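# Eight arms sort parcels into matching colour trays

## Task

Place every parcel inside the tray that matches its colour, resting level on that tray's bottom.

## Robot and tools

ROBOTS. Eight identical i2rt Big YAM arms, named arm1 to arm8. Each has six joints, a two-finger gripper and a wrist camera (armN_cam_wrist). Eight fixed room cameras, cam_arm1 to cam_arm8, are not carried by any arm. Each foot (base_link) faces along its own +x. Foot positions in metres, scene frame: arm1 (-2.151,-0.606,0.766), arm2 (-0.854,-0.623,0.797), arm3 (0.435,-0.612,0.752), arm4 (1.688,-0.612,0.754), arm5 (2.165,0.644,0.790), arm6 (0.850,0.628,0.817), arm7 (-0.424,0.615,0.799), arm8 (-1.661,0.655,0.757). Arms 1-4 are on the y<0 side and arms 5-8 on the y>0 side. The tabletops under them are at z=0.720. The hand reaches about 1.0 m out from the joint-1 axis.

FRAME. There is one shared scene frame with its origin on the floor and +z up. The hand point sits between the finger pads, roughly 1 cm behind the tips. The fingers point along the hand's +z axis and open along its y axis. hand_target is the hand pose that the current joint targets imply. Printed hand positions can be wrong, more so at long reach. Hands often settle 1 cm or more away from the commanded pose.

TOOL move. This runs one action. Its optional keys are arm1..arm8 and cameras. Each arm key holds an object with:
- joints: absolute joint targets by name. joint1_rad -2.879..2.879 turns the arm about its foot; positive is counter-clockwise seen from above, and 0 points along the foot's +x. joint2_rad 0..3.141 is the shoulder; 0 means the upper arm points back, and positive lifts it up and forward. joint3_rad 0..3.019 is the elbow; 0 is folded and positive opens it. joint4_rad -1.692..1.57 pitches the hand; positive tilts the fingers up. joint5_rad -1.57..1.57 swings the hand sideways; positive is to the arm's right. joint6_rad -2.094..2.094 rolls the hand; positive is clockwise seen from behind. gripper_m 0..0.093 is the absolute gap between the fingertips in metres. The done tolerances are ±0.045, 0.14, 0.09, 0.055, 0.03, 0.035 rad and ±0.003 m.
- target: one flat list of 7 numbers, [x, y, z, qw, qx, qy, qz]. It is an absolute hand pose in the scene frame, position in metres with a wxyz quaternion. The hand travels in a straight line from its hand_target toward it. When target is given, joints may contain only gripper_m; anything else is refused.
- speed: the top path speed in m/s, 0.002..0.5, default 0.25. It is only valid together with target. Rotation is capped at twice that value in rad/s.
All motions in one action start together. All hand paths in an action finish together, paced by the slowest. A path lasts 0.5-10 s, and an action lasts at most 15 s. Paths do not avoid objects or other arms. The hand lags, drifts off the path and can overshoot speed when the arm is nearly straight. Each control step clips the path pose to within 100 mm and 20 degrees of the measured hand. An arm left out of an action receives no new command but may still be pushing toward an old target. cameras is a list of camera names, or "all"; [] returns no images. An unknown key makes the call invalid. An out-of-range value is refused, and a refusal cancels the later move/wait/finished_scene calls in that reply.

TOOL wait: seconds 0..10. It commands nothing and returns the state and images. TOOL zoom_image: camera plus region [x0,y0,x1,y1] in pixels (images are 672x504, origin top-left, max 504x504). It only works on a camera included in the latest images. TOOL finished_scene: scene (1 or 2). It ends the scene permanently, so the parcels must already sit stably in place.

RESULTS. A "move" line lists each arm that received a motion, with "done" or its worst status word. The status words are: off_target, which means the joint stopped short and may still push. time_out, which means the joints keep nearby targets and keep pushing; on_its_own lists these, and sending a joint its reported position relaxes it. not_followed, which means a safety check withheld the joints ("joint command not followed") or the pose ("pose unreachable"); the gripper part still runs. Arms listed under "as last shown" were not commanded and show their previous values. The "pictures" line gives the order of the images, which may be slightly older than the state. Joint velocities are in rad/s, with gripper in m/s; "within noise" means the arm is still. Torques are in N m, positive toward larger joint values; values 3 and 4 wrap at ±28. MOTOR HOT appears at 85 °C. At 100 °C an OVER-TEMPERATURE FAULT drops that arm for 30-60 s, and its keys read limit_stop_at_motor_heat; resend the targets afterwards.

GRIPPING. On a hard part at full force, gripper_m reads up to 0.005 m below the part's width. Closed on nothing it reads 0.000-0.002. To grip firmly, command about 0.005 m below the reading taken at first contact. To release, command well above the reading.

AVOID. Robots pressing hard against each other: there is no contact readout, and the safety check can react late and still lets fingers, housings and cameras meet. Knocking objects out of the work area, which ends the scene. Drops, releasing moving parcels, slams and hard pushes. Long stretched-out holds or pushing at unreachable poses, which heat the motors. Loose objects may sometimes be nudged by outside disturbances. The robot holds its last command while you think.

Each tool is called after "Emit:" as name(argument=value, ...) on one line, values as JSON.

## Session

Emit:
move()

Scene clock: 0.00 s.
Joint torques (N m): no reading
Heat: arm1: hottest joint1_rad 32 °C; arm2: hottest joint2_rad 29 °C; arm3: hottest joint1_rad 31 °C; arm4: hottest gripper 32 °C; arm5: hottest joint6_rad 30 °C; arm6: hottest joint2_rad 30 °C; arm7: hottest joint5_rad 29 °C; arm8: hottest joint1_rad 31 °C.
Joint velocities: within noise
arm1.joint_positions: joint1_rad=-0.028 joint2_rad=+0.521 joint3_rad=+1.431 joint4_rad=-1.508 joint5_rad=+0.032 joint6_rad=-0.133 gripper_m=+0.09396
arm1.joint_status: not commanded
arm1.hand: x=-2.0073 y=-0.6778 z=+1.3083 quat_wxyz=(-0.446, -0.145, -0.870, +0.152) (m; scene frame)
arm1.hand_target: x=-2.0101 y=-0.6764 z=+1.3161 quat_wxyz=(-0.454, -0.145, -0.865, +0.155) (m; scene frame)
arm1.hand_status: not commanded
arm2.joint_positions: joint1_rad=+0.020 joint2_rad=+0.528 joint3_rad=+1.425 joint4_rad=-1.340 joint5_rad=+0.175 joint6_rad=+0.036 gripper_m=+0.09396
arm2.joint_status: not commanded
arm2.hand: x=-0.9859 y=-0.4872 z=+1.3715 quat_wxyz=(-0.230, +0.778, -0.324, -0.487) (m; scene frame)
arm2.hand_target: x=-0.9833 y=-0.4891 z=+1.3817 quat_wxyz=(-0.232, +0.772, -0.322, -0.497) (m; scene frame)
arm2.hand_status: not commanded
arm3.joint_positions: joint1_rad=+0.084 joint2_rad=+0.623 joint3_rad=+1.443 joint4_rad=-1.225 joint5_rad=+0.214 joint6_rad=-0.288 gripper_m=+0.09396
arm3.joint_status: not commanded
arm3.hand: x=+0.2458 y=-0.4641 z=+1.3420 quat_wxyz=(-0.302, +0.818, -0.155, -0.465) (m; scene frame)
arm3.hand_target: x=+0.2487 y=-0.4659 z=+1.3553 quat_wxyz=(-0.306, +0.809, -0.155, -0.477) (m; scene frame)
arm3.hand_status: not commanded
arm4.joint_positions: joint1_rad=+0.299 joint2_rad=+0.615 joint3_rad=+1.406 joint4_rad=-1.263 joint5_rad=-0.166 joint6_rad=-0.115 gripper_m=+0.09396
arm4.joint_status: not commanded
arm4.hand: x=+1.7423 y=-0.3720 z=+1.3161 quat_wxyz=(-0.394, +0.570, -0.636, -0.340) (m; scene frame)
arm4.hand_target: x=+1.7413 y=-0.3753 z=+1.3284 quat_wxyz=(-0.404, +0.566, -0.630, -0.346) (m; scene frame)
arm4.hand_status: not commanded
arm5.joint_positions: joint1_rad=-0.422 joint2_rad=+0.625 joint3_rad=+1.427 joint4_rad=-1.371 joint5_rad=+0.120 joint6_rad=-0.097 gripper_m=+0.09396
arm5.joint_status: not commanded
arm5.hand: x=+2.0004 y=+0.7998 z=+1.3402 quat_wxyz=(-0.234, +0.830, -0.279, -0.422) (m; scene frame)
arm5.hand_target: x=+2.0022 y=+0.7982 z=+1.3527 quat_wxyz=(-0.238, +0.823, -0.277, -0.434) (m; scene frame)
arm5.hand_status: not commanded
arm6.joint_positions: joint1_rad=+0.075 joint2_rad=+0.549 joint3_rad=+1.411 joint4_rad=-1.315 joint5_rad=-0.143 joint6_rad=+0.201 gripper_m=+0.09396
arm6.joint_status: not commanded
arm6.hand: x=+1.0364 y=+0.5443 z=+1.3862 quat_wxyz=(-0.531, -0.272, -0.802, +0.030) (m; scene frame)
arm6.hand_target: x=+1.0336 y=+0.5460 z=+1.3993 quat_wxyz=(-0.544, -0.268, -0.794, +0.033) (m; scene frame)
arm6.hand_status: not commanded
arm7.joint_positions: joint1_rad=-0.146 joint2_rad=+0.496 joint3_rad=+1.379 joint4_rad=-1.460 joint5_rad=-0.022 joint6_rad=+0.046 gripper_m=+0.09396
arm7.joint_status: not commanded
arm7.hand: x=-0.3012 y=+0.4957 z=+1.3304 quat_wxyz=(-0.447, -0.351, -0.807, +0.162) (m; scene frame)
arm7.hand_target: x=-0.3031 y=+0.4977 z=+1.3404 quat_wxyz=(-0.457, -0.348, -0.801, +0.166) (m; scene frame)
arm7.hand_status: not commanded
arm8.joint_positions: joint1_rad=-0.237 joint2_rad=+0.447 joint3_rad=+1.428 joint4_rad=-1.458 joint5_rad=-0.190 joint6_rad=-0.420 gripper_m=+0.09396
arm8.joint_status: not commanded
arm8.hand: x=-1.7428 y=+0.5401 z=+1.3190 quat_wxyz=(-0.160, -0.687, -0.503, +0.499) (m; scene frame)
arm8.hand_target: x=-1.7406 y=+0.5420 z=+1.3271 quat_wxyz=(-0.161, -0.682, -0.500, +0.508) (m; scene frame)
arm8.hand_status: not commanded
pictures: arm1_cam_wrist, arm2_cam_wrist, arm3_cam_wrist, arm4_cam_wrist, arm5_cam_wrist, arm6_cam_wrist, arm7_cam_wrist, arm8_cam_wrist, cam_arm1, cam_arm2, cam_arm3, cam_arm4, cam_arm5, cam_arm6, cam_arm7, cam_arm8

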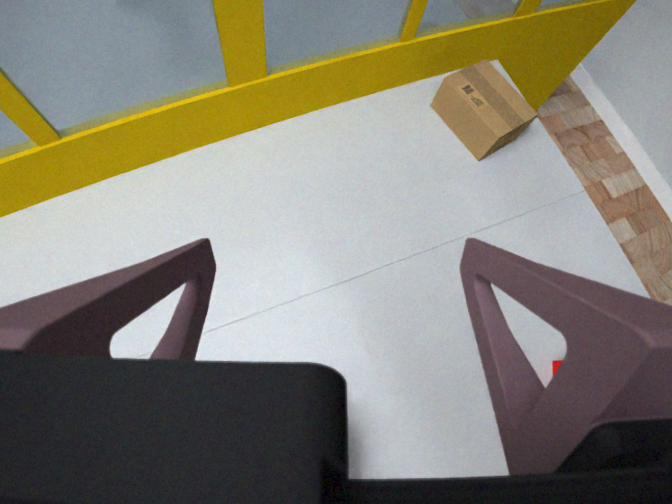

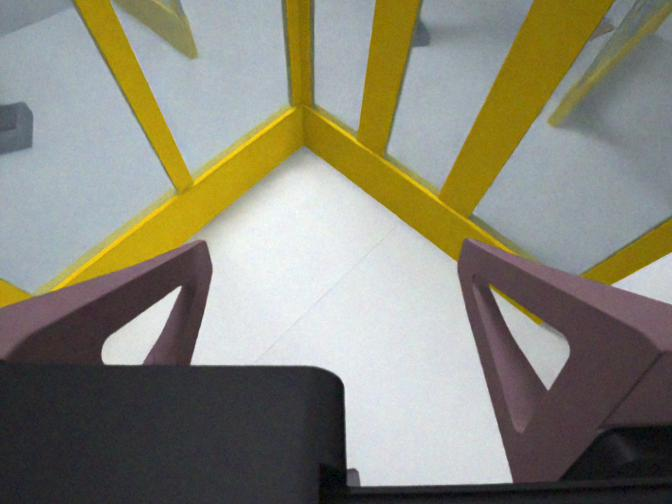

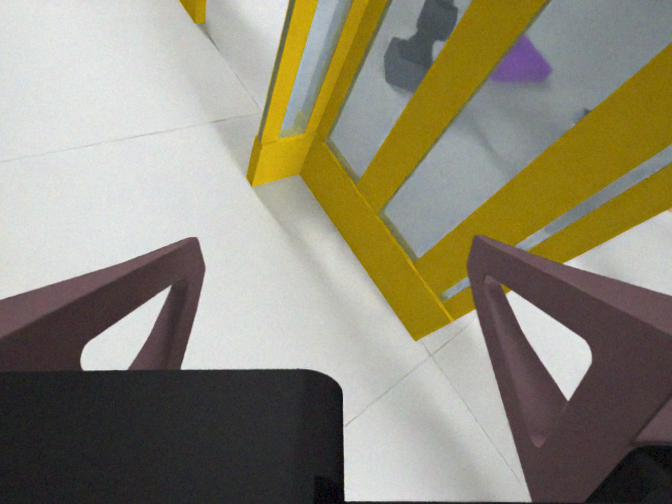

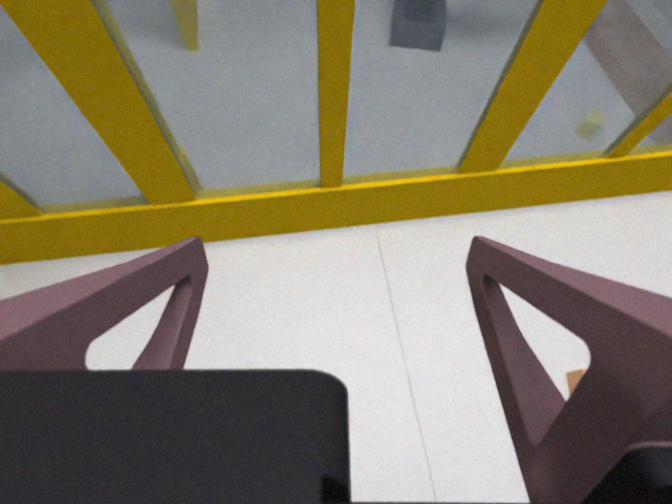

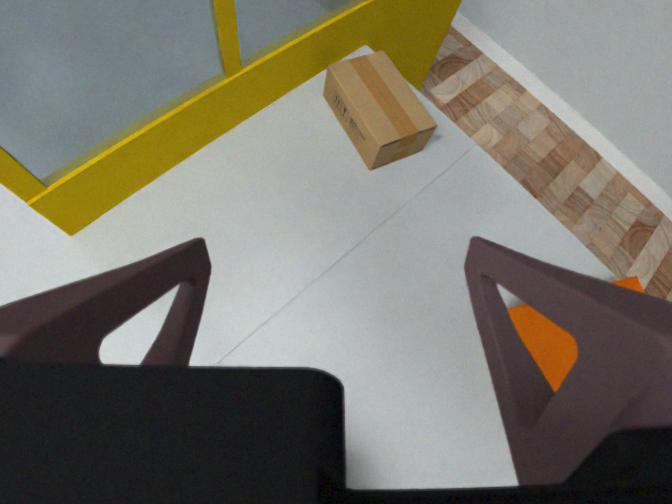

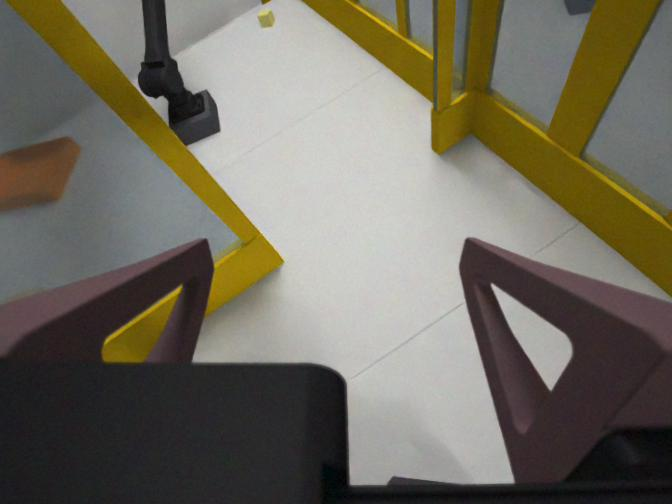

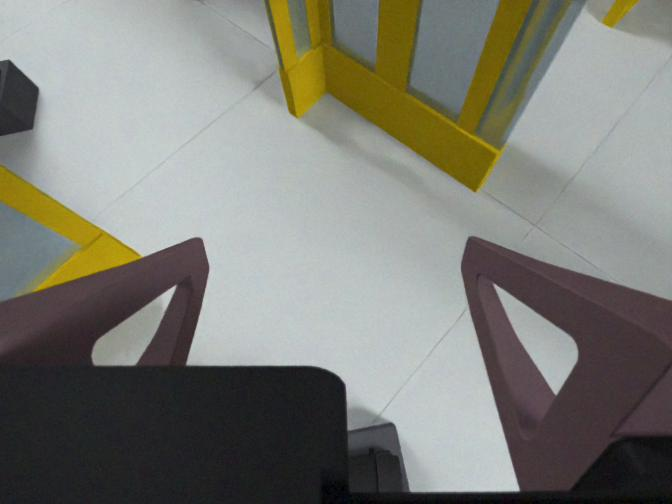

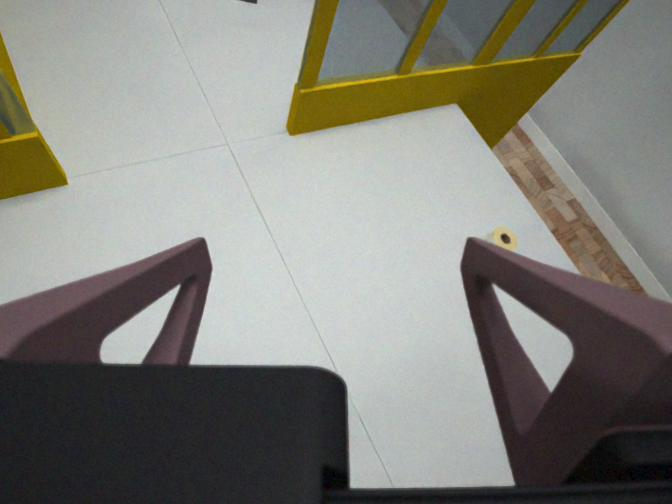

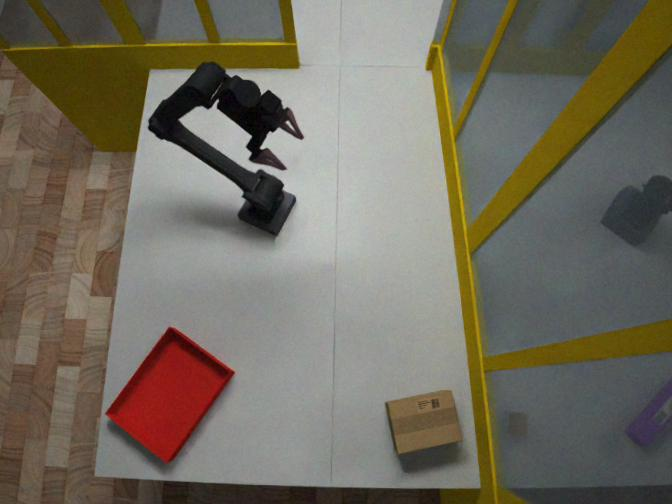

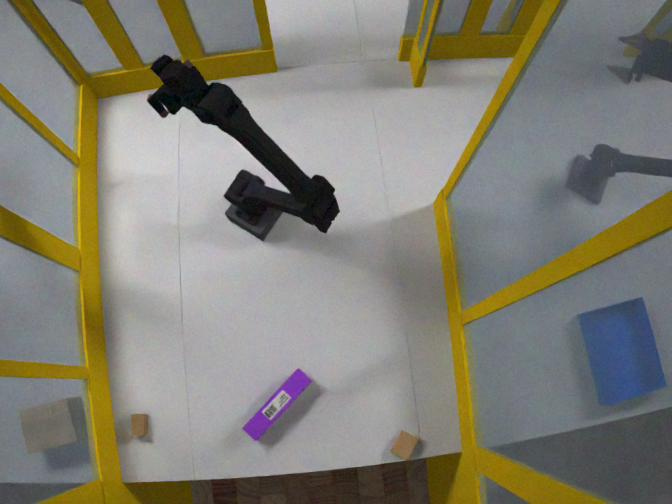

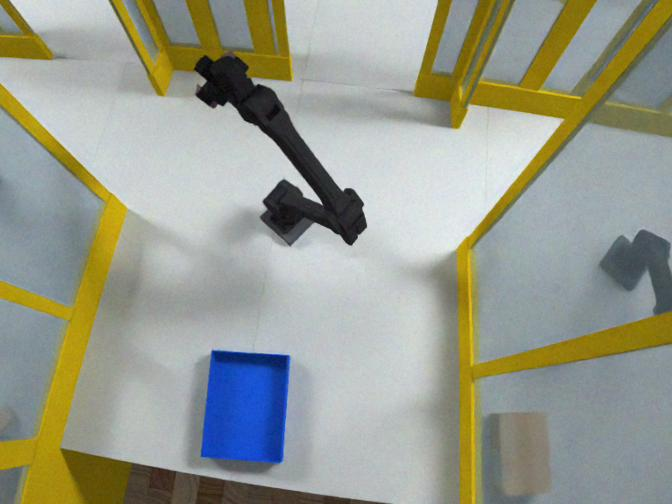

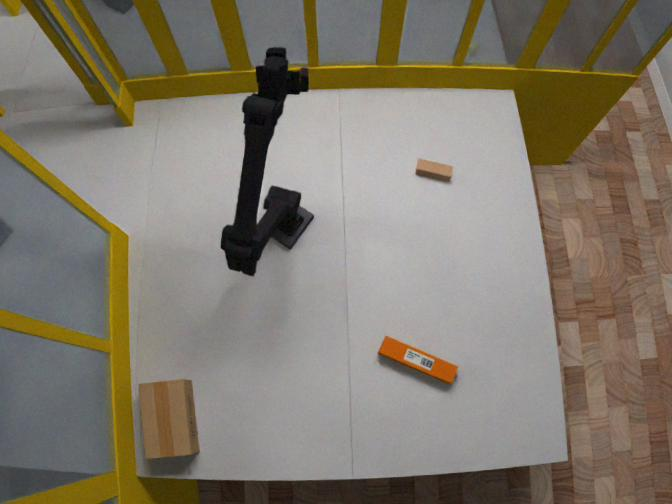

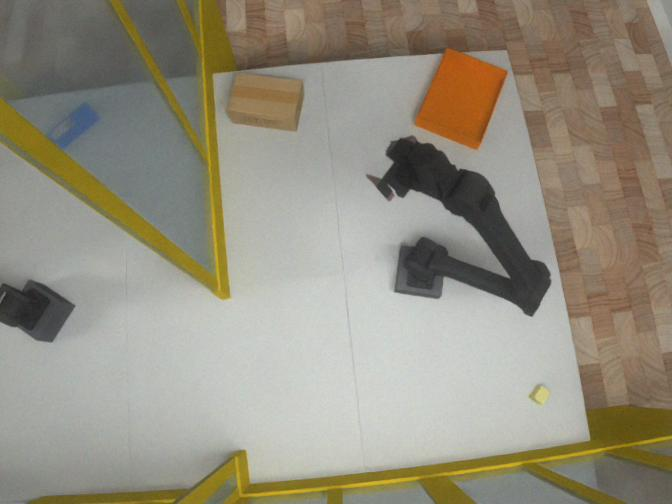

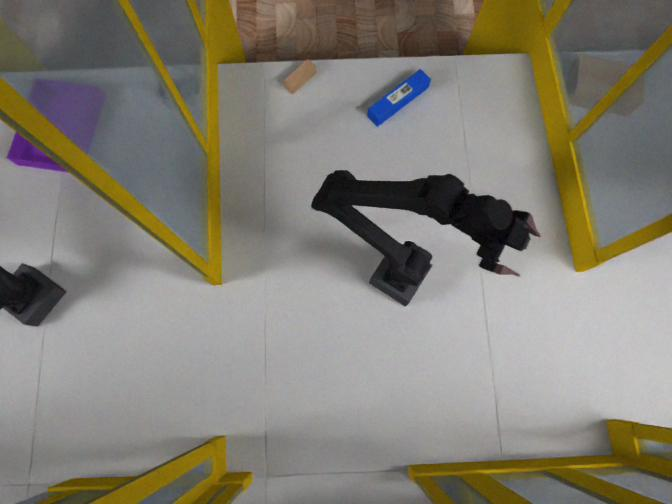

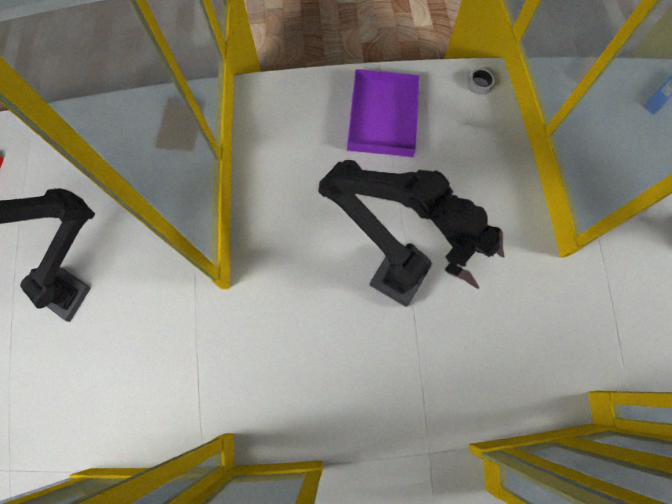

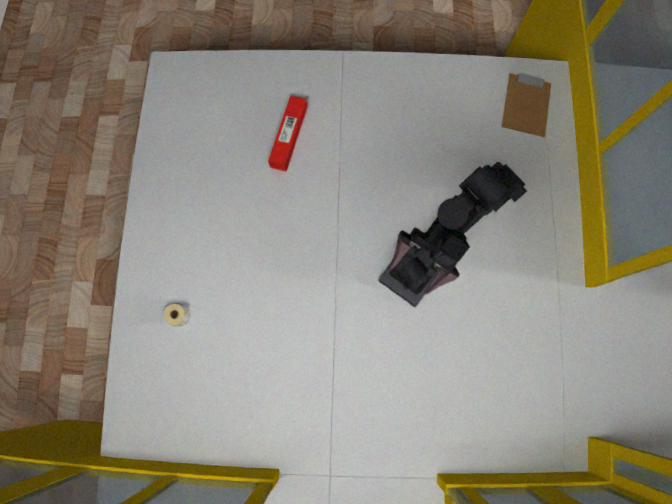

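Emit:
move(arm8={"joints":{"joint1_rad":-1.826,"joint5_rad":0,"joint6_rad":0}}, arm2={"joints":{"joint1_rad":2.243,"joint5_rad":0,"joint6_rad":0}}, arm4={"joints":{"joint1_rad":-1.824,"joint5_rad":0,"joint6_rad":0}}, arm6={"joints":{"joint1_rad":2.114,"joint5_rad":0,"joint6_rad":0}}, arm1={"joints":{"joint1_rad":1.445,"joint5_rad":0,"joint6_rad":0}}, arm7={"joints":{"joint1_rad":-1.05,"joint5_rad":0,"joint6_rad":0}}, arm3={"joints":{"joint1_rad":-1.253,"joint5_rad":0,"joint6_rad":0}}, arm5={"joints":{"joint1_rad":0.658,"joint5_rad":0,"joint6_rad":0}}, cameras=[])

Emit:
move(arm8={"target":[-2.076,1.138,0.89,0,0.6361,-0.7716,0]}, arm2={"target":[-0.846,-1.2785,0.89,0,0.9397,0.3420,0]}, arm4={"target":[2.136,-1.146,0.89,0,0.1736,0.9848,0]}, arm6={"target":[0.906,1.375,0.89,0,0.2756,-0.9613,0]}, cameras=["arm8_cam_wrist","arm2_cam_wrist","arm4_cam_wrist","arm6_cam_wrist"])

Scene clock: 130.93 s.
Joint torques (N m): arm1=[2.26 3.96 7.95 1.72 0.02 0.08] | arm2=[0.73 3.72 8.13 2.19 -0.08 -0.2] | arm3=[-1.61 0.91 9.89 1.69 -0.25 0.13] | arm4=[-1.44 2.37 10.8 1.96 -0.06 0.11] | arm5=[-0.32 3.02 7.45 1.85 -0.22 0.03] | arm6=[0.03 3.66 9.13 1.73 0.1 -0.17] | arm7=[-1.03 2.26 9.78 1.46 0.04 0.03] | arm8=[1.2 6.18 8.54 1.42 -0.03 0.03]
Heat: arm1: hottest joint1_rad 31 °C; arm2: hottest joint3_rad 34 °C; arm3: hottest joint1_rad 30 °C; arm4: hottest joint3_rad 41 °C; arm5: hottest joint3_rad 34 °C; arm6: hottest joint3_rad 31 °C; arm7: hottest joint3_rad 38 °C; arm8: hottest joint1_rad 30 °C.
move: arm1 done; arm2 done; arm3 done; arm4 done; arm5 done; arm6 done; arm7 done; arm8 done
Joint velocities: within noise
arm1.joint_positions: joint1_rad=+1.432 joint2_rad=+0.521 joint3_rad=+1.431 joint4_rad=-1.508 joint5_rad=+0.001 joint6_rad=-0.008 gripper_m=+0.09398
arm1.joint_status: all done
arm1.hand: x=-2.0646 y=-0.4614 z=+1.3058 quat_wxyz=(-0.410, +0.432, -0.773, -0.219) (m; scene frame)
arm1.hand_target: x=-2.0682 y=-0.4627 z=+1.3137 quat_wxyz=(-0.415, +0.432, -0.767, -0.228) (m; scene frame)
arm1.hand_status: not commanded
arm2.joint_positions: joint1_rad=+2.236 joint2_rad=+0.528 joint3_rad=+1.425 joint4_rad=-1.340 joint5_rad=+0.002 joint6_rad=+0.014 gripper_m=+0.09398
arm2.joint_status: all done
arm2.hand: x=-0.8539 y=-0.8132 z=+1.3700 quat_wxyz=(+0.380, +0.601, +0.595, -0.375) (m; scene frame)
arm2.hand_target: x=-0.8523 y=-0.8100 z=+1.3802 quat_wxyz=(+0.387, +0.590, +0.596, -0.383) (m; scene frame)
arm2.hand_status: not commanded
arm3.joint_positions: joint1_rad=-1.240 joint2_rad=+0.623 joint3_rad=+1.443 joint4_rad=-1.225 joint5_rad=+0.004 joint6_rad=-0.016 gripper_m=+0.09398
arm3.joint_status: all done
arm3.hand: x=+0.4994 y=-0.3843 z=+1.3424 quat_wxyz=(-0.447, +0.507, -0.661, -0.327) (m; scene frame)
arm3.hand_target: x=+0.5008 y=-0.3883 z=+1.3557 quat_wxyz=(-0.455, +0.493, -0.661, -0.336) (m; scene frame)
arm3.hand_status: not commanded
arm4.joint_positions: joint1_rad=-1.808 joint2_rad=+0.615 joint3_rad=+1.406 joint4_rad=-1.263 joint5_rad=+0.000 joint6_rad=-0.007 gripper_m=+0.09398
arm4.joint_status: all done
arm4.hand: x=+1.8509 y=-0.7870 z=+1.3178 quat_wxyz=(-0.471, -0.347, -0.779, +0.224) (m; scene frame)
arm4.hand_target: x=+1.8458 y=-0.7867 z=+1.3301 quat_wxyz=(-0.481, -0.354, -0.768, +0.231) (m; scene frame)
arm4.hand_status: not commanded
arm5.joint_positions: joint1_rad=+0.651 joint2_rad=+0.625 joint3_rad=+1.427 joint4_rad=-1.371 joint5_rad=+0.001 joint6_rad=-0.010 gripper_m=+0.09397
arm5.joint_status: all done
arm5.hand: x=+1.9522 y=+0.5550 z=+1.3379 quat_wxyz=(+0.088, +0.861, +0.175, -0.469) (m; scene frame)
arm5.hand_target: x=+1.9550 y=+0.5541 z=+1.3504 quat_wxyz=(+0.095, +0.854, +0.173, -0.481) (m; scene frame)
arm5.hand_status: not commanded
arm6.joint_positions: joint1_rad=+2.105 joint2_rad=+0.549 joint3_rad=+1.411 joint4_rad=-1.315 joint5_rad=-0.002 joint6_rad=+0.007 gripper_m=+0.09398
arm6.joint_status: all done
arm6.hand: x=+0.8677 y=+0.8317 z=+1.3855 quat_wxyz=(-0.389, +0.572, -0.626, -0.361) (m; scene frame)
arm6.hand_target: x=+0.8659 y=+0.8286 z=+1.3986 quat_wxyz=(-0.398, +0.571, -0.615, -0.370) (m; scene frame)
arm6.hand_status: not commanded
arm7.joint_positions: joint1_rad=-1.041 joint2_rad=+0.496 joint3_rad=+1.379 joint4_rad=-1.460 joint5_rad=-0.002 joint6_rad=+0.009 gripper_m=+0.09397
arm7.joint_status: all done
arm7.hand: x=-0.4422 y=+0.4448 z=+1.3303 quat_wxyz=(-0.319, -0.657, -0.585, +0.353) (m; scene frame)
arm7.hand_target: x=-0.4438 y=+0.4477 z=+1.3403 quat_wxyz=(-0.323, -0.653, -0.580, +0.364) (m; scene frame)
arm7.hand_status: not commanded
arm8.joint_positions: joint1_rad=-1.819 joint2_rad=+0.447 joint3_rad=+1.428 joint4_rad=-1.458 joint5_rad=-0.002 joint6_rad=-0.008 gripper_m=+0.09398
arm8.joint_status: all done
arm8.hand: x=-1.7535 y=+0.7620 z=+1.3173 quat_wxyz=(+0.216, -0.779, +0.351, +0.473) (m; scene frame)
arm8.hand_target: x=-1.7505 y=+0.7607 z=+1.3255 quat_wxyz=(+0.220, -0.771, +0.355, +0.481) (m; scene frame)
arm8.hand_status: not commanded
pictures: none
No camera images: "cameras" was empty.

Scene clock: 135.50 s.
Joint torques (N m): arm1=[1.96 4.48 7.92 1.69 0.02 0.09] | arm2=[-0.21 -23.77 11.71 0.05 -0.07 0.09] | arm3=[-1.61 0.97 9.94 1.72 -0.26 0.12] | arm4=[0.85 -18.2 15.27 -0.27 -0.03 -0.04] | arm5=[0.15 3.08 7.36 1.83 -0.2 0.06] | arm6=[-1.32 -19.31 13.09 -0.27 0.04 0.01] | arm7=[-1.08 2.2 9.83 1.47 0.03 0.03] | arm8=[1.14 -19.55 13.9 -0.62 -0.13 0.05]
Heat: arm1: hottest joint1_rad 31 °C; arm2: hottest joint3_rad 34 °C; arm3: hottest joint1_rad 30 °C; arm4: hottest joint3_rad 41 °C; arm5: hottest joint3_rad 34 °C; arm6: hottest joint3_rad 32 °C; arm7: hottest joint3_rad 38 °C; arm8: hottest joint3_rad 31 °C.
move: arm2 off_target; arm4 off_target; arm6 off_target; arm8 off_target
Joint velocities: within noise
arm1, arm3, arm5, arm7: as last shown
arm2.joint_positions: joint1_rad=+2.249 joint2_rad=+2.123 joint3_rad=+1.878 joint4_rad=-1.357 joint5_rad=+0.003 joint6_rad=+0.871 gripper_m=+0.09398
arm2.joint_status: not commanded
arm2.hand: x=-0.8436 y=-1.2640 z=+0.8757 quat_wxyz=(-0.016, +0.936, +0.351, +0.004) (m; scene frame)
arm2.hand_target: x=-0.8460 y=-1.2778 z=+0.8903 quat_wxyz=(+0.001, +0.940, +0.342, +0.000) (m; scene frame)
arm2.hand_status: off_target (0.021 m and 2.2 deg from the pose sent, 0.669 m and 79.6 deg at the start)
arm4.joint_positions: joint1_rad=-1.846 joint2_rad=+2.230 joint3_rad=+2.200 joint4_rad=-1.563 joint5_rad=-0.018 joint6_rad=-0.521 gripper_m=+0.09399
arm4.joint_status: not commanded
arm4.hand: x=+2.1198 y=-1.1415 z=+0.8847 quat_wxyz=(+0.008, -0.185, -0.983, -0.008) (m; scene frame)
arm4.hand_target: x=+2.1355 y=-1.1451 z=+0.8899 quat_wxyz=(-0.001, -0.174, -0.985, +0.000) (m; scene frame)
arm4.hand_status: off_target (0.018 m and 1.9 deg from the pose sent, 0.627 m and 68.3 deg at the start)
arm6.joint_positions: joint1_rad=+2.124 joint2_rad=+2.489 joint3_rad=+2.483 joint4_rad=-1.601 joint5_rad=+0.002 joint6_rad=+0.929 gripper_m=+0.09398
arm6.joint_status: not commanded
arm6.hand: x=+0.8986 y=+1.3636 z=+0.8753 quat_wxyz=(+0.006, +0.285, -0.958, +0.018) (m; scene frame)
arm6.hand_target: x=+0.9059 y=+1.3740 z=+0.8901 quat_wxyz=(+0.000, +0.276, -0.961, -0.001) (m; scene frame)
arm6.hand_status: off_target (0.020 m and 2.4 deg from the pose sent, 0.736 m and 81.2 deg at the start)
arm8.joint_positions: joint1_rad=-1.818 joint2_rad=+2.037 joint3_rad=+1.857 joint4_rad=-1.413 joint5_rad=+0.004 joint6_rad=+0.895 gripper_m=+0.09398
arm8.joint_status: not commanded
arm8.hand: x=-2.0697 y=+1.1255 z=+0.8812 quat_wxyz=(+0.002, -0.642, +0.767, -0.011) (m; scene frame)
arm8.hand_target: x=-2.0755 y=+1.1375 z=+0.8900 quat_wxyz=(+0.000, -0.636, +0.772, +0.000) (m; scene frame)
arm8.hand_status: off_target (0.017 m and 1.6 deg from the pose sent, 0.654 m and 80.0 deg at the start)
pictures: arm2_cam_wrist, arm4_cam_wrist, arm6_cam_wrist, arm8_cam_wrist
camera_calibration:
arm2_cam_wrist: T_world_to_cam=[[-0.653802, 0.755645, 0.0392826, 0.368011], [0.621423, 0.5066, 0.597654, 0.645684], [0.431714, 0.415158, -0.800791, 1.71078], [0, 0, 0, 1]] pos_world=[-0.899203, -1.31543, 0.969625]
arm4_cam_wrist: T_world_to_cam=[[-0.350983, -0.93638, -0.00172518, -0.325929], [-0.752616, 0.281005, 0.595487, 1.39406], [-0.557118, 0.210304, -0.803363, 2.2566], [0, 0, 0, 1]] pos_world=[2.19199, -1.1715, 0.98216]
arm6_cam_wrist: T_world_to_cam=[[0.551476, -0.83337, 0.0369947, 0.606981], [-0.684092, -0.426424, 0.591761, 0.684102], [-0.47738, -0.35165, -0.805264, 1.73763], [0, 0, 0, 1]] pos_world=[0.962765, 1.40859, 0.971975]
arm8_cam_wrist: T_world_to_cam=[[0.983271, -0.181892, 0.00968168, 2.23225], [-0.151143, -0.785075, 0.600677, 0.0457272], [-0.101657, -0.592092, -0.799433, 1.28105], [0, 0, 0, 1]] pos_world=[-2.05777, 1.20043, 0.975037]

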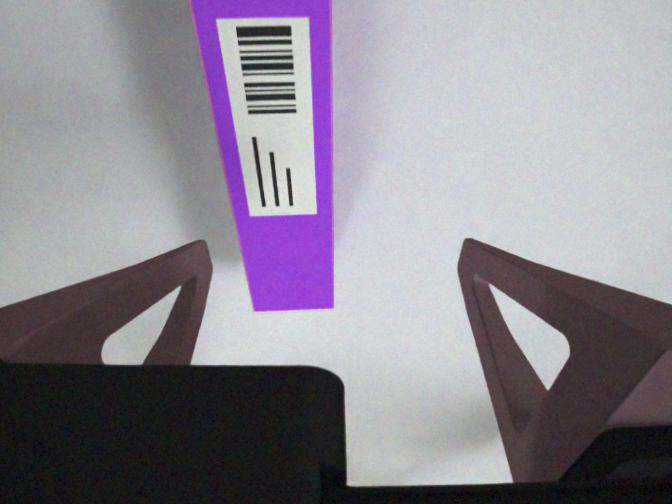

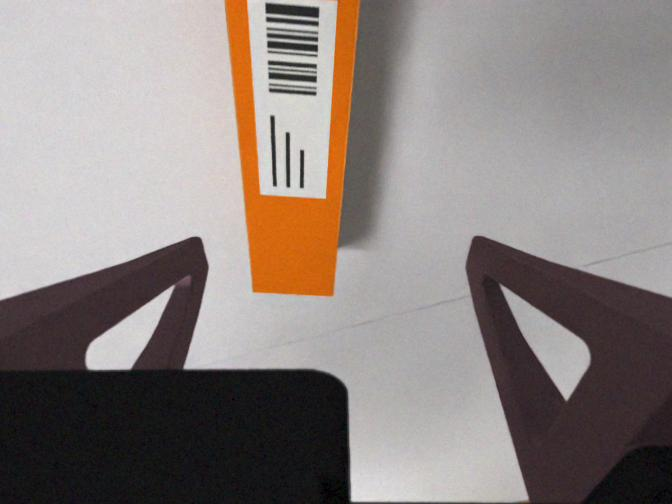

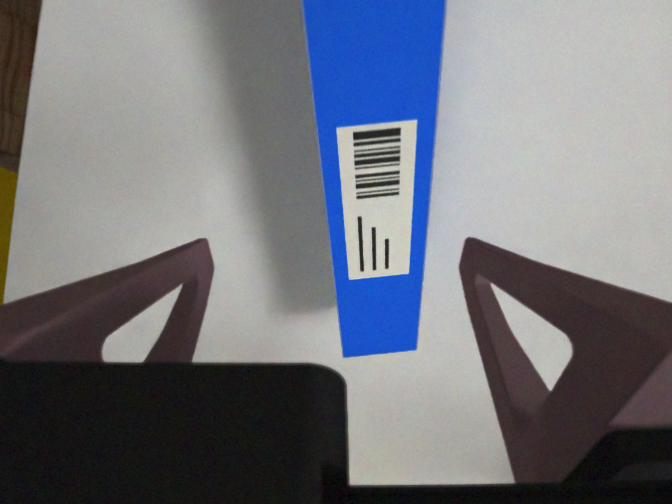

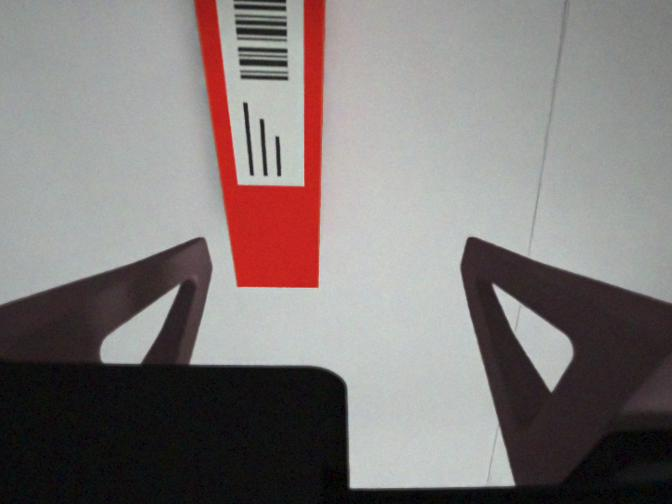

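Emit:
move(arm8={"target":[-2.106,1.172,0.845,0,0.6204,-0.7843,0]}, arm2={"target":[-0.838,-1.310,0.85,0,0.9397,0.3420,0]}, arm4={"target":[2.165,-1.129,0.84,0,0.2079,0.9781,0]}, arm6={"target":[0.898,1.331,0.85,0,0.3214,-0.9469,0]}, cameras=["arm8_cam_wrist","arm2_cam_wrist","arm4_cam_wrist","arm6_cam_wrist"])

Scene clock: 183.20 s.
Joint torques (N m): arm1=[2.55 4.6 7.95 1.72 0.03 0.08] | arm2=[0.67 -25.52 11.6 0.51 -0.06 0.09] | arm3=[-1.73 0.85 9.92 1.73 -0.26 0.13] | arm4=[0.26 -18.84 9.99 0.72 -0.03 0.13] | arm5=[-0.44 3.08 7.36 1.92 -0.19 0.06] | arm6=[-0.73 -21.3 8.27 0.46 0.05 -0.17] | arm7=[-1.08 2.37 9.76 1.4 0.03 0.02] | arm8=[1.44 -21.89 13.91 -0.54 -0.11 0.04]
Heat: arm1: hottest joint3_rad 32 °C; arm2: hottest joint2_rad 37 °C; arm3: hottest joint1_rad 30 °C; arm4: hottest joint3_rad 45 °C; arm5: hottest joint3_rad 34 °C; arm6: hottest joint3_rad 35 °C; arm7: hottest joint3_rad 39 °C; arm8: hottest joint3_rad 38 °C.
move: arm2 off_target; arm4 off_target; arm6 off_target; arm8 off_target
Joint velocities: within noise
arm1.joint_positions: joint1_rad=+1.433 joint2_rad=+0.521 joint3_rad=+1.431 joint4_rad=-1.508 joint5_rad=+0.001 joint6_rad=-0.008 gripper_m=+0.09398
arm1.joint_status: not commanded
arm1.hand: x=-2.0646 y=-0.4613 z=+1.3058 quat_wxyz=(-0.410, +0.433, -0.773, -0.219) (m; scene frame)
arm1.hand_target: x=-2.0682 y=-0.4626 z=+1.3136 quat_wxyz=(-0.415, +0.432, -0.767, -0.228) (m; scene frame)
arm1.hand_status: not commanded
arm2.joint_positions: joint1_rad=+2.249 joint2_rad=+2.247 joint3_rad=+1.983 joint4_rad=-1.355 joint5_rad=+0.002 joint6_rad=+0.882 gripper_m=+0.09398
arm2.joint_status: not commanded
arm2.hand: x=-0.8430 y=-1.2917 z=+0.8346 quat_wxyz=(-0.024, +0.938, +0.346, +0.007) (m; scene frame)
arm2.hand_target: x=-0.8379 y=-1.3089 z=+0.8505 quat_wxyz=(+0.000, +0.940, +0.342, +0.000) (m; scene frame)
arm2.hand_status: off_target (0.024 m and 2.9 deg from the pose sent, 0.053 m and 2.2 deg at the start)
arm3, arm5, arm7: as last shown
arm4.joint_positions: joint1_rad=-1.787 joint2_rad=+2.269 joint3_rad=+2.200 joint4_rad=-1.485 joint5_rad=-0.017 joint6_rad=-0.421 gripper_m=+0.09399
arm4.joint_status: not commanded
arm4.hand: x=+2.1622 y=-1.1297 z=+0.8579 quat_wxyz=(-0.007, -0.206, -0.979, +0.004) (m; scene frame)
arm4.hand_target: x=+2.1648 y=-1.1287 z=+0.8402 quat_wxyz=(+0.000, -0.208, -0.978, +0.000) (m; scene frame)
arm4.hand_status: off_target (0.018 m and 1.0 deg from the pose sent, 0.065 m and 2.9 deg at the start)
arm6.joint_positions: joint1_rad=+2.124 joint2_rad=+2.357 joint3_rad=+2.109 joint4_rad=-1.368 joint5_rad=+0.002 joint6_rad=+0.859 gripper_m=+0.09398
arm6.joint_status: not commanded
arm6.hand: x=+0.8960 y=+1.3235 z=+0.8273 quat_wxyz=(+0.008, +0.318, -0.948, +0.022) (m; scene frame)
arm6.hand_target: x=+0.8979 y=+1.3306 z=+0.8499 quat_wxyz=(+0.000, +0.322, -0.947, +0.000) (m; scene frame)
arm6.hand_status: off_target (0.024 m and 2.7 deg from the pose sent, 0.041 m and 4.9 deg at the start)
arm8.joint_positions: joint1_rad=-1.818 joint2_rad=+2.201 joint3_rad=+2.010 joint4_rad=-1.409 joint5_rad=+0.004 joint6_rad=+0.935 gripper_m=+0.09398
arm8.joint_status: not commanded
arm8.hand: x=-2.0992 y=+1.1593 z=+0.8349 quat_wxyz=(+0.002, -0.626, +0.780, -0.015) (m; scene frame)
arm8.hand_target: x=-2.1054 y=+1.1715 z=+0.8451 quat_wxyz=(+0.000, -0.620, +0.784, +0.000) (m; scene frame)
arm8.hand_status: off_target (0.018 m and 1.9 deg from the pose sent, 0.069 m and 3.4 deg at the start)
pictures: arm2_cam_wrist, arm4_cam_wrist, arm6_cam_wrist, arm8_cam_wrist
camera_calibration:
arm2_cam_wrist: T_world_to_cam=[[-0.645388, 0.762084, 0.0519887, 0.395753], [0.626938, 0.489595, 0.606009, 0.65957], [0.436376, 0.423704, -0.793757, 1.69823], [0, 0, 0, 1]] pos_world=[-0.899163, -1.34407, 0.927704]
arm4_cam_wrist: T_world_to_cam=[[-0.389948, -0.920681, 0.0169616, -0.214102], [-0.753805, 0.32974, 0.568375, 1.51952], [-0.528885, 0.208851, -0.822595, 2.21002], [0, 0, 0, 1]] pos_world=[2.23078, -1.15973, 0.957925]
arm6_cam_wrist: T_world_to_cam=[[0.60895, -0.792063, 0.0426132, 0.465937], [-0.650438, -0.467875, 0.598351, 0.712834], [-0.453994, -0.392083, -0.8001, 1.71196], [0, 0, 0, 1]] pos_world=[0.957141, 1.3738, 0.92336]
arm8_cam_wrist: T_world_to_cam=[[0.974968, -0.221789, 0.0156975, 2.29165], [-0.18614, -0.775564, 0.603201, 0.00901335], [-0.121609, -0.591024, -0.797435, 1.21622], [0, 0, 0, 1]] pos_world=[-2.0847, 1.23407, 0.928449]

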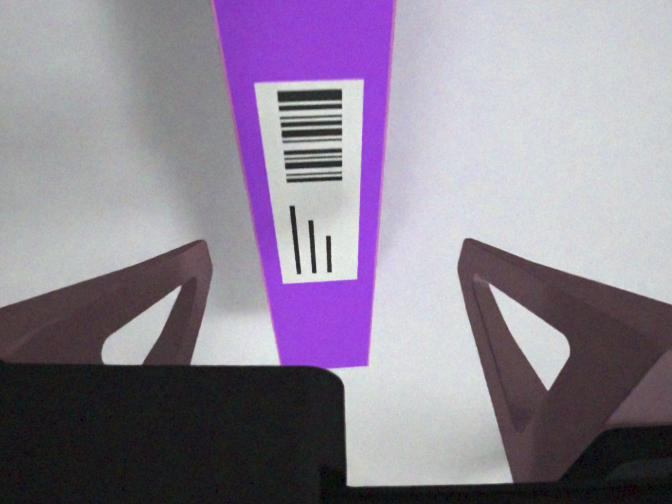

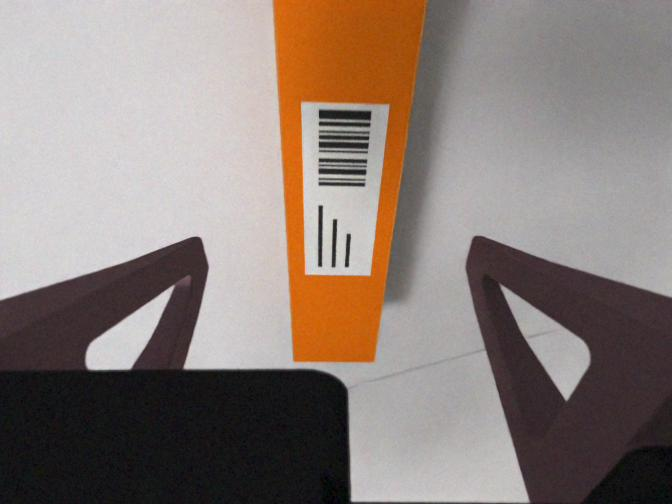

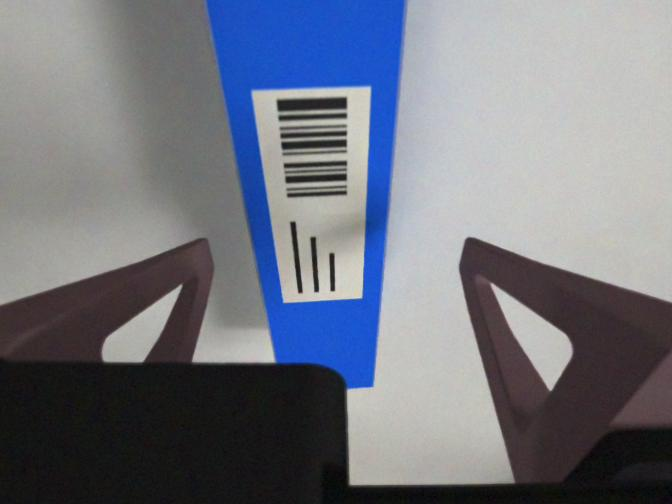

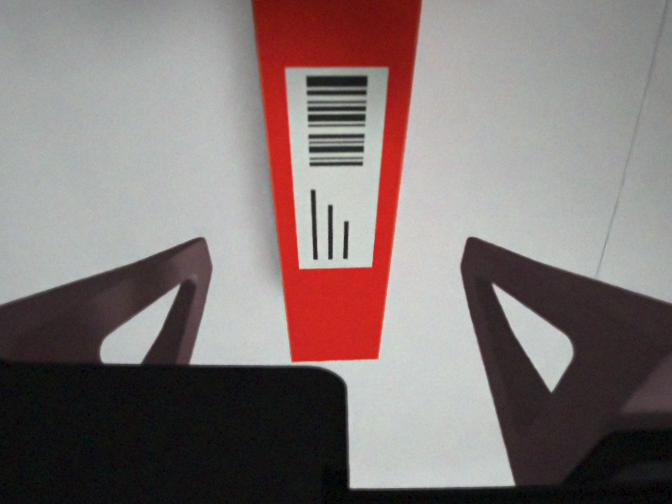

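Emit:
move(arm8={"target":[-2.106,1.172,0.756,0,0.6204,-0.7843,0],"speed":0.15}, arm2={"target":[-0.833,-1.315,0.763,0,0.9397,0.3420,0],"speed":0.15}, arm4={"target":[2.166,-1.127,0.750,0,0.2079,0.9781,0],"speed":0.15}, arm6={"target":[0.895,1.337,0.766,0,0.3214,-0.9469,0],"speed":0.15}, cameras=[])

Emit:
move(arm8={"joints":{"gripper_m":0.045}}, arm2={"joints":{"gripper_m":0.045}}, arm4={"joints":{"gripper_m":0.045}}, arm6={"joints":{"gripper_m":0.045}}, cameras=["arm8_cam_wrist","arm2_cam_wrist","arm4_cam_wrist","arm6_cam_wrist"])

Scene clock: 198.97 s.
Joint torques (N m): arm1=[2.55 4.72 7.84 1.73 0.04 0.07] | arm2=[0.67 -26.99 7.97 0.92 -0.04 0.09] | arm3=[-1.61 0.91 9.92 1.7 -0.26 0.13] | arm4=[0.38 -19.49 10.04 0.73 -0.04 0.12] | arm5=[-0.09 3.31 7.34 1.81 -0.22 0.03] | arm6=[-0.38 -19.02 8.5 0.54 0.05 -0.13] | arm7=[-1.14 2.37 9.78 1.48 0.03 0.02] | arm8=[1.44 -22.24 9.58 0.14 -0.11 0.05]
Heat: arm1: hottest joint3_rad 32 °C; arm2: hottest joint3_rad 37 °C; arm3: hottest joint1_rad 30 °C; arm4: hottest joint3_rad 43 °C; arm5: hottest joint3_rad 34 °C; arm6: hottest joint2_rad 36 °C; arm7: hottest joint3_rad 39 °C; arm8: hottest joint2_rad 38 °C.
move: arm2 done; arm4 off_target; arm6 done; arm8 done
Joint velocities: within noise
arm1, arm3, arm5, arm7: as last shown
arm2.joint_positions: joint1_rad=+2.257 joint2_rad=+2.347 joint3_rad=+1.972 joint4_rad=-1.209 joint5_rad=+0.002 joint6_rad=+0.889 gripper_m=+0.09398
arm2.joint_status: not commanded
arm2.hand: x=-0.8377 y=-1.3101 z=+0.7636 quat_wxyz=(-0.008, +0.938, +0.346, +0.001) (m; scene frame)
arm2.hand_target: x=-0.8330 y=-1.3149 z=+0.7631 quat_wxyz=(+0.000, +0.940, +0.342, +0.000) (m; scene frame)
arm2.hand_status: done (0.007 m and 1.0 deg from the pose sent, 0.076 m and 2.9 deg at the start)
arm4.joint_positions: joint1_rad=-1.787 joint2_rad=+2.333 joint3_rad=+2.061 joint4_rad=-1.293 joint5_rad=-0.017 joint6_rad=-0.416 gripper_m=+0.09399
arm4.joint_status: not commanded
arm4.hand: x=+2.1604 y=-1.1300 z=+0.7621 quat_wxyz=(-0.002, -0.208, -0.978, +0.001) (m; scene frame)
arm4.hand_target: x=+2.1658 y=-1.1267 z=+0.7500 quat_wxyz=(+0.000, -0.208, -0.978, +0.000) (m; scene frame)
arm4.hand_status: off_target (0.014 m and 0.3 deg from the pose sent, 0.108 m and 1.0 deg at the start)
arm6.joint_positions: joint1_rad=+2.124 joint2_rad=+2.423 joint3_rad=+2.060 joint4_rad=-1.227 joint5_rad=+0.002 joint6_rad=+0.858 gripper_m=+0.09398
arm6.joint_status: not commanded
arm6.hand: x=+0.8965 y=+1.3306 z=+0.7643 quat_wxyz=(+0.003, +0.318, -0.948, +0.009) (m; scene frame)
arm6.hand_target: x=+0.8949 y=+1.3368 z=+0.7661 quat_wxyz=(+0.000, +0.322, -0.947, +0.000) (m; scene frame)
arm6.hand_status: done (0.007 m and 1.2 deg from the pose sent, 0.063 m and 2.7 deg at the start)
arm7.joint_positions: joint1_rad=-1.041 joint2_rad=+0.496 joint3_rad=+1.379 joint4_rad=-1.460 joint5_rad=-0.002 joint6_rad=+0.008 gripper_m=+0.09397
arm7.hand_target: x=-0.4438 y=+0.4477 z=+1.3403 quat_wxyz=(-0.322, -0.653, -0.580, +0.364) (m; scene frame)
arm8.joint_positions: joint1_rad=-1.818 joint2_rad=+2.271 joint3_rad=+1.941 joint4_rad=-1.243 joint5_rad=+0.004 joint6_rad=+0.936 gripper_m=+0.09398
arm8.joint_status: not commanded
arm8.hand: x=-2.1063 y=+1.1674 z=+0.7635 quat_wxyz=(+0.002, -0.626, +0.780, -0.001) (m; scene frame)
arm8.hand_target: x=-2.1058 y=+1.1719 z=+0.7559 quat_wxyz=(+0.000, -0.620, +0.784, +0.000) (m; scene frame)
arm8.hand_status: done (0.009 m and 0.8 deg from the pose sent, 0.080 m and 1.9 deg at the start)
pictures: none
No camera images: "cameras" was empty.

Scene clock: 199.60 s.
Joint torques (N m): arm1=[2.32 4.31 8.02 1.7 0.03 0.07] | arm2=[0.73 -26.29 7.99 0.88 0.01 0.09] | arm3=[-1.67 1.08 9.89 1.7 -0.26 0.13] | arm4=[0.38 -19.49 10.06 0.72 -0.06 0.11] | arm5=[-0.26 3.14 7.39 1.85 -0.2 0.07] | arm6=[-0.5 -19.02 8.5 0.47 0.06 -0.13] | arm7=[-1.14 2.43 9.81 1.44 0.05 0.03] | arm8=[1.55 -22.01 9.63 0.2 -0.1 0.05]
Heat: arm1: hottest joint3_rad 32 °C; arm2: hottest joint3_rad 37 °C; arm3: hottest joint1_rad 30 °C; arm4: hottest joint3_rad 43 °C; arm5: hottest joint3_rad 34 °C; arm6: hottest joint2_rad 36 °C; arm7: hottest joint3_rad 39 °C; arm8: hottest joint2_rad 38 °C.
move: arm2 off_target; arm4 off_target; arm6 off_target; arm8 off_target
Joint velocities: within noise
arm1, arm3, arm5, arm7: as last shown
arm1.hand_target: x=-2.0682 y=-0.4626 z=+1.3137 quat_wxyz=(-0.415, +0.432, -0.767, -0.228) (m; scene frame)
arm2.joint_positions: joint1_rad=+2.257 joint2_rad=+2.347 joint3_rad=+1.972 joint4_rad=-1.208 joint5_rad=+0.001 joint6_rad=+0.890 gripper_m=+0.05885
arm2.joint_status: gripper_m off_target (ended at +0.05888, target +0.04500)
arm2.hand: x=-0.8375 y=-1.3105 z=+0.7636 quat_wxyz=(-0.007, +0.938, +0.346, +0.002) (m; scene frame)
arm2.hand_target: x=-0.8330 y=-1.3149 z=+0.7631 quat_wxyz=(+0.000, +0.940, +0.342, +0.000) (m; scene frame)
arm2.hand_status: not commanded
arm4.joint_positions: joint1_rad=-1.787 joint2_rad=+2.333 joint3_rad=+2.061 joint4_rad=-1.293 joint5_rad=-0.017 joint6_rad=-0.415 gripper_m=+0.05935
arm4.joint_status: gripper_m off_target (ended at +0.05938, target +0.04500)
arm4.hand: x=+2.1604 y=-1.1300 z=+0.7621 quat_wxyz=(-0.002, -0.209, -0.978, +0.001) (m; scene frame)
arm4.hand_target: x=+2.1658 y=-1.1266 z=+0.7500 quat_wxyz=(+0.000, -0.208, -0.978, +0.000) (m; scene frame)
arm4.hand_status: not commanded
arm6.joint_positions: joint1_rad=+2.124 joint2_rad=+2.423 joint3_rad=+2.060 joint4_rad=-1.225 joint5_rad=+0.001 joint6_rad=+0.858 gripper_m=+0.05971
arm6.joint_status: gripper_m off_target (ended at +0.05974, target +0.04500)
arm6.hand: x=+0.8964 y=+1.3310 z=+0.7642 quat_wxyz=(+0.003, +0.318, -0.948, +0.008) (m; scene frame)
arm6.hand_target: x=+0.8949 y=+1.3369 z=+0.7661 quat_wxyz=(+0.000, +0.321, -0.947, +0.000) (m; scene frame)
arm6.hand_status: not commanded
arm8.joint_positions: joint1_rad=-1.818 joint2_rad=+2.271 joint3_rad=+1.941 joint4_rad=-1.242 joint5_rad=+0.003 joint6_rad=+0.936 gripper_m=+0.05978
arm8.joint_status: gripper_m off_target (ended at +0.05981, target +0.04500)
arm8.hand: x=-2.1065 y=+1.1675 z=+0.7635 quat_wxyz=(+0.001, -0.626, +0.780, -0.001) (m; scene frame)
arm8.hand_target: x=-2.1059 y=+1.1718 z=+0.7559 quat_wxyz=(+0.000, -0.620, +0.784, +0.000) (m; scene frame)
arm8.hand_status: not commanded
pictures: arm2_cam_wrist, arm4_cam_wrist, arm6_cam_wrist, arm8_cam_wrist
camera_calibration:
arm2_cam_wrist: T_world_to_cam=[[-0.644849, 0.763928, 0.0241504, 0.441442], [0.626343, 0.510074, 0.589508, 0.747292], [0.438024, 0.39527, -0.807401, 1.62196], [0, 0, 0, 1]] pos_world=[-0.893855, -1.35952, 0.858378]
arm4_cam_wrist: T_world_to_cam=[[-0.395258, -0.918485, 0.0124619, -0.196086], [-0.747322, 0.32943, 0.577049, 1.55174], [-0.534116, 0.21877, -0.816614, 2.14834], [0, 0, 0, 1]] pos_world=[2.22961, -1.16128, 0.861384]
arm6_cam_wrist: T_world_to_cam=[[0.609193, -0.792754, 0.0205998, 0.491936], [-0.650904, -0.485012, 0.584027, 0.788519], [-0.452999, -0.369194, -0.811473, 1.64193], [0, 0, 0, 1]] pos_world=[0.957361, 1.37862, 0.861734]
arm8_cam_wrist: T_world_to_cam=[[0.974872, -0.222648, -0.00725735, 2.32008], [-0.175493, -0.787655, 0.590594, 0.10321], [-0.137211, -0.57448, -0.806936, 1.11831], [0, 0, 0, 1]] pos_world=[-2.09023, 1.2403, 0.858288]

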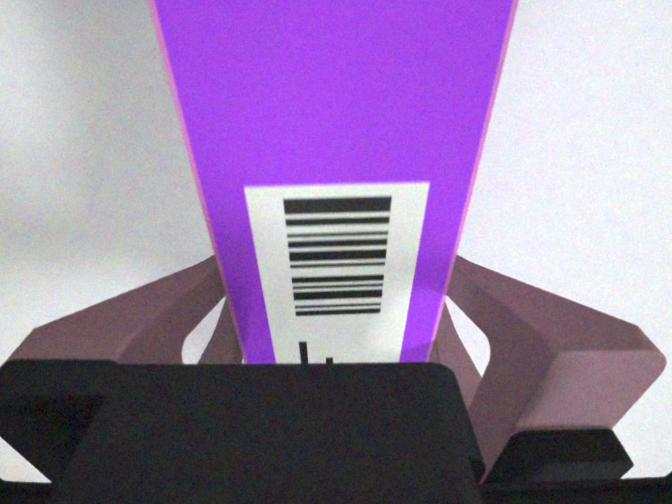

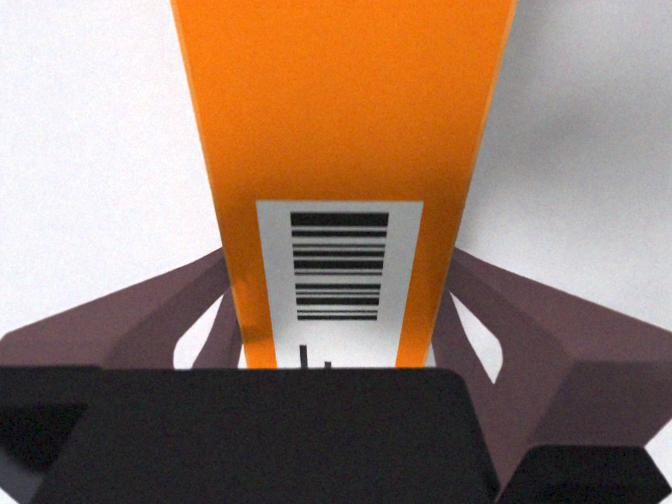

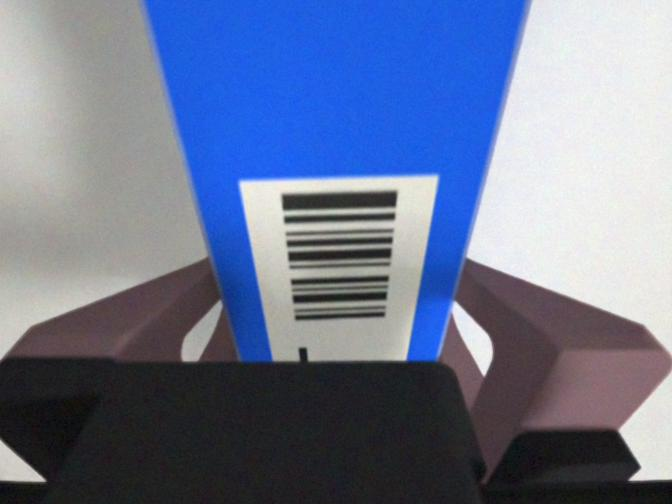

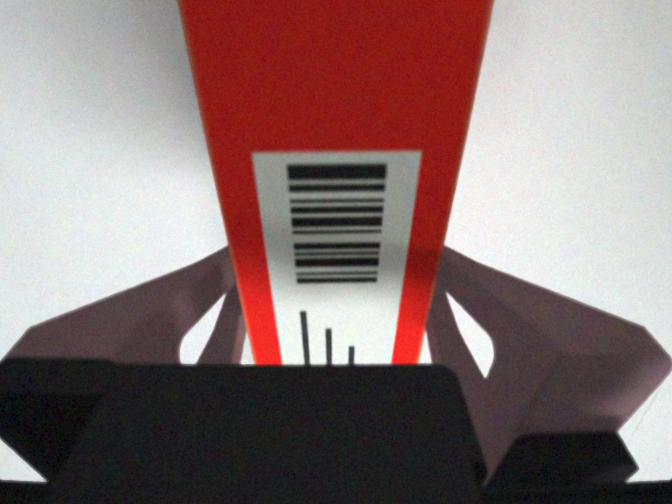

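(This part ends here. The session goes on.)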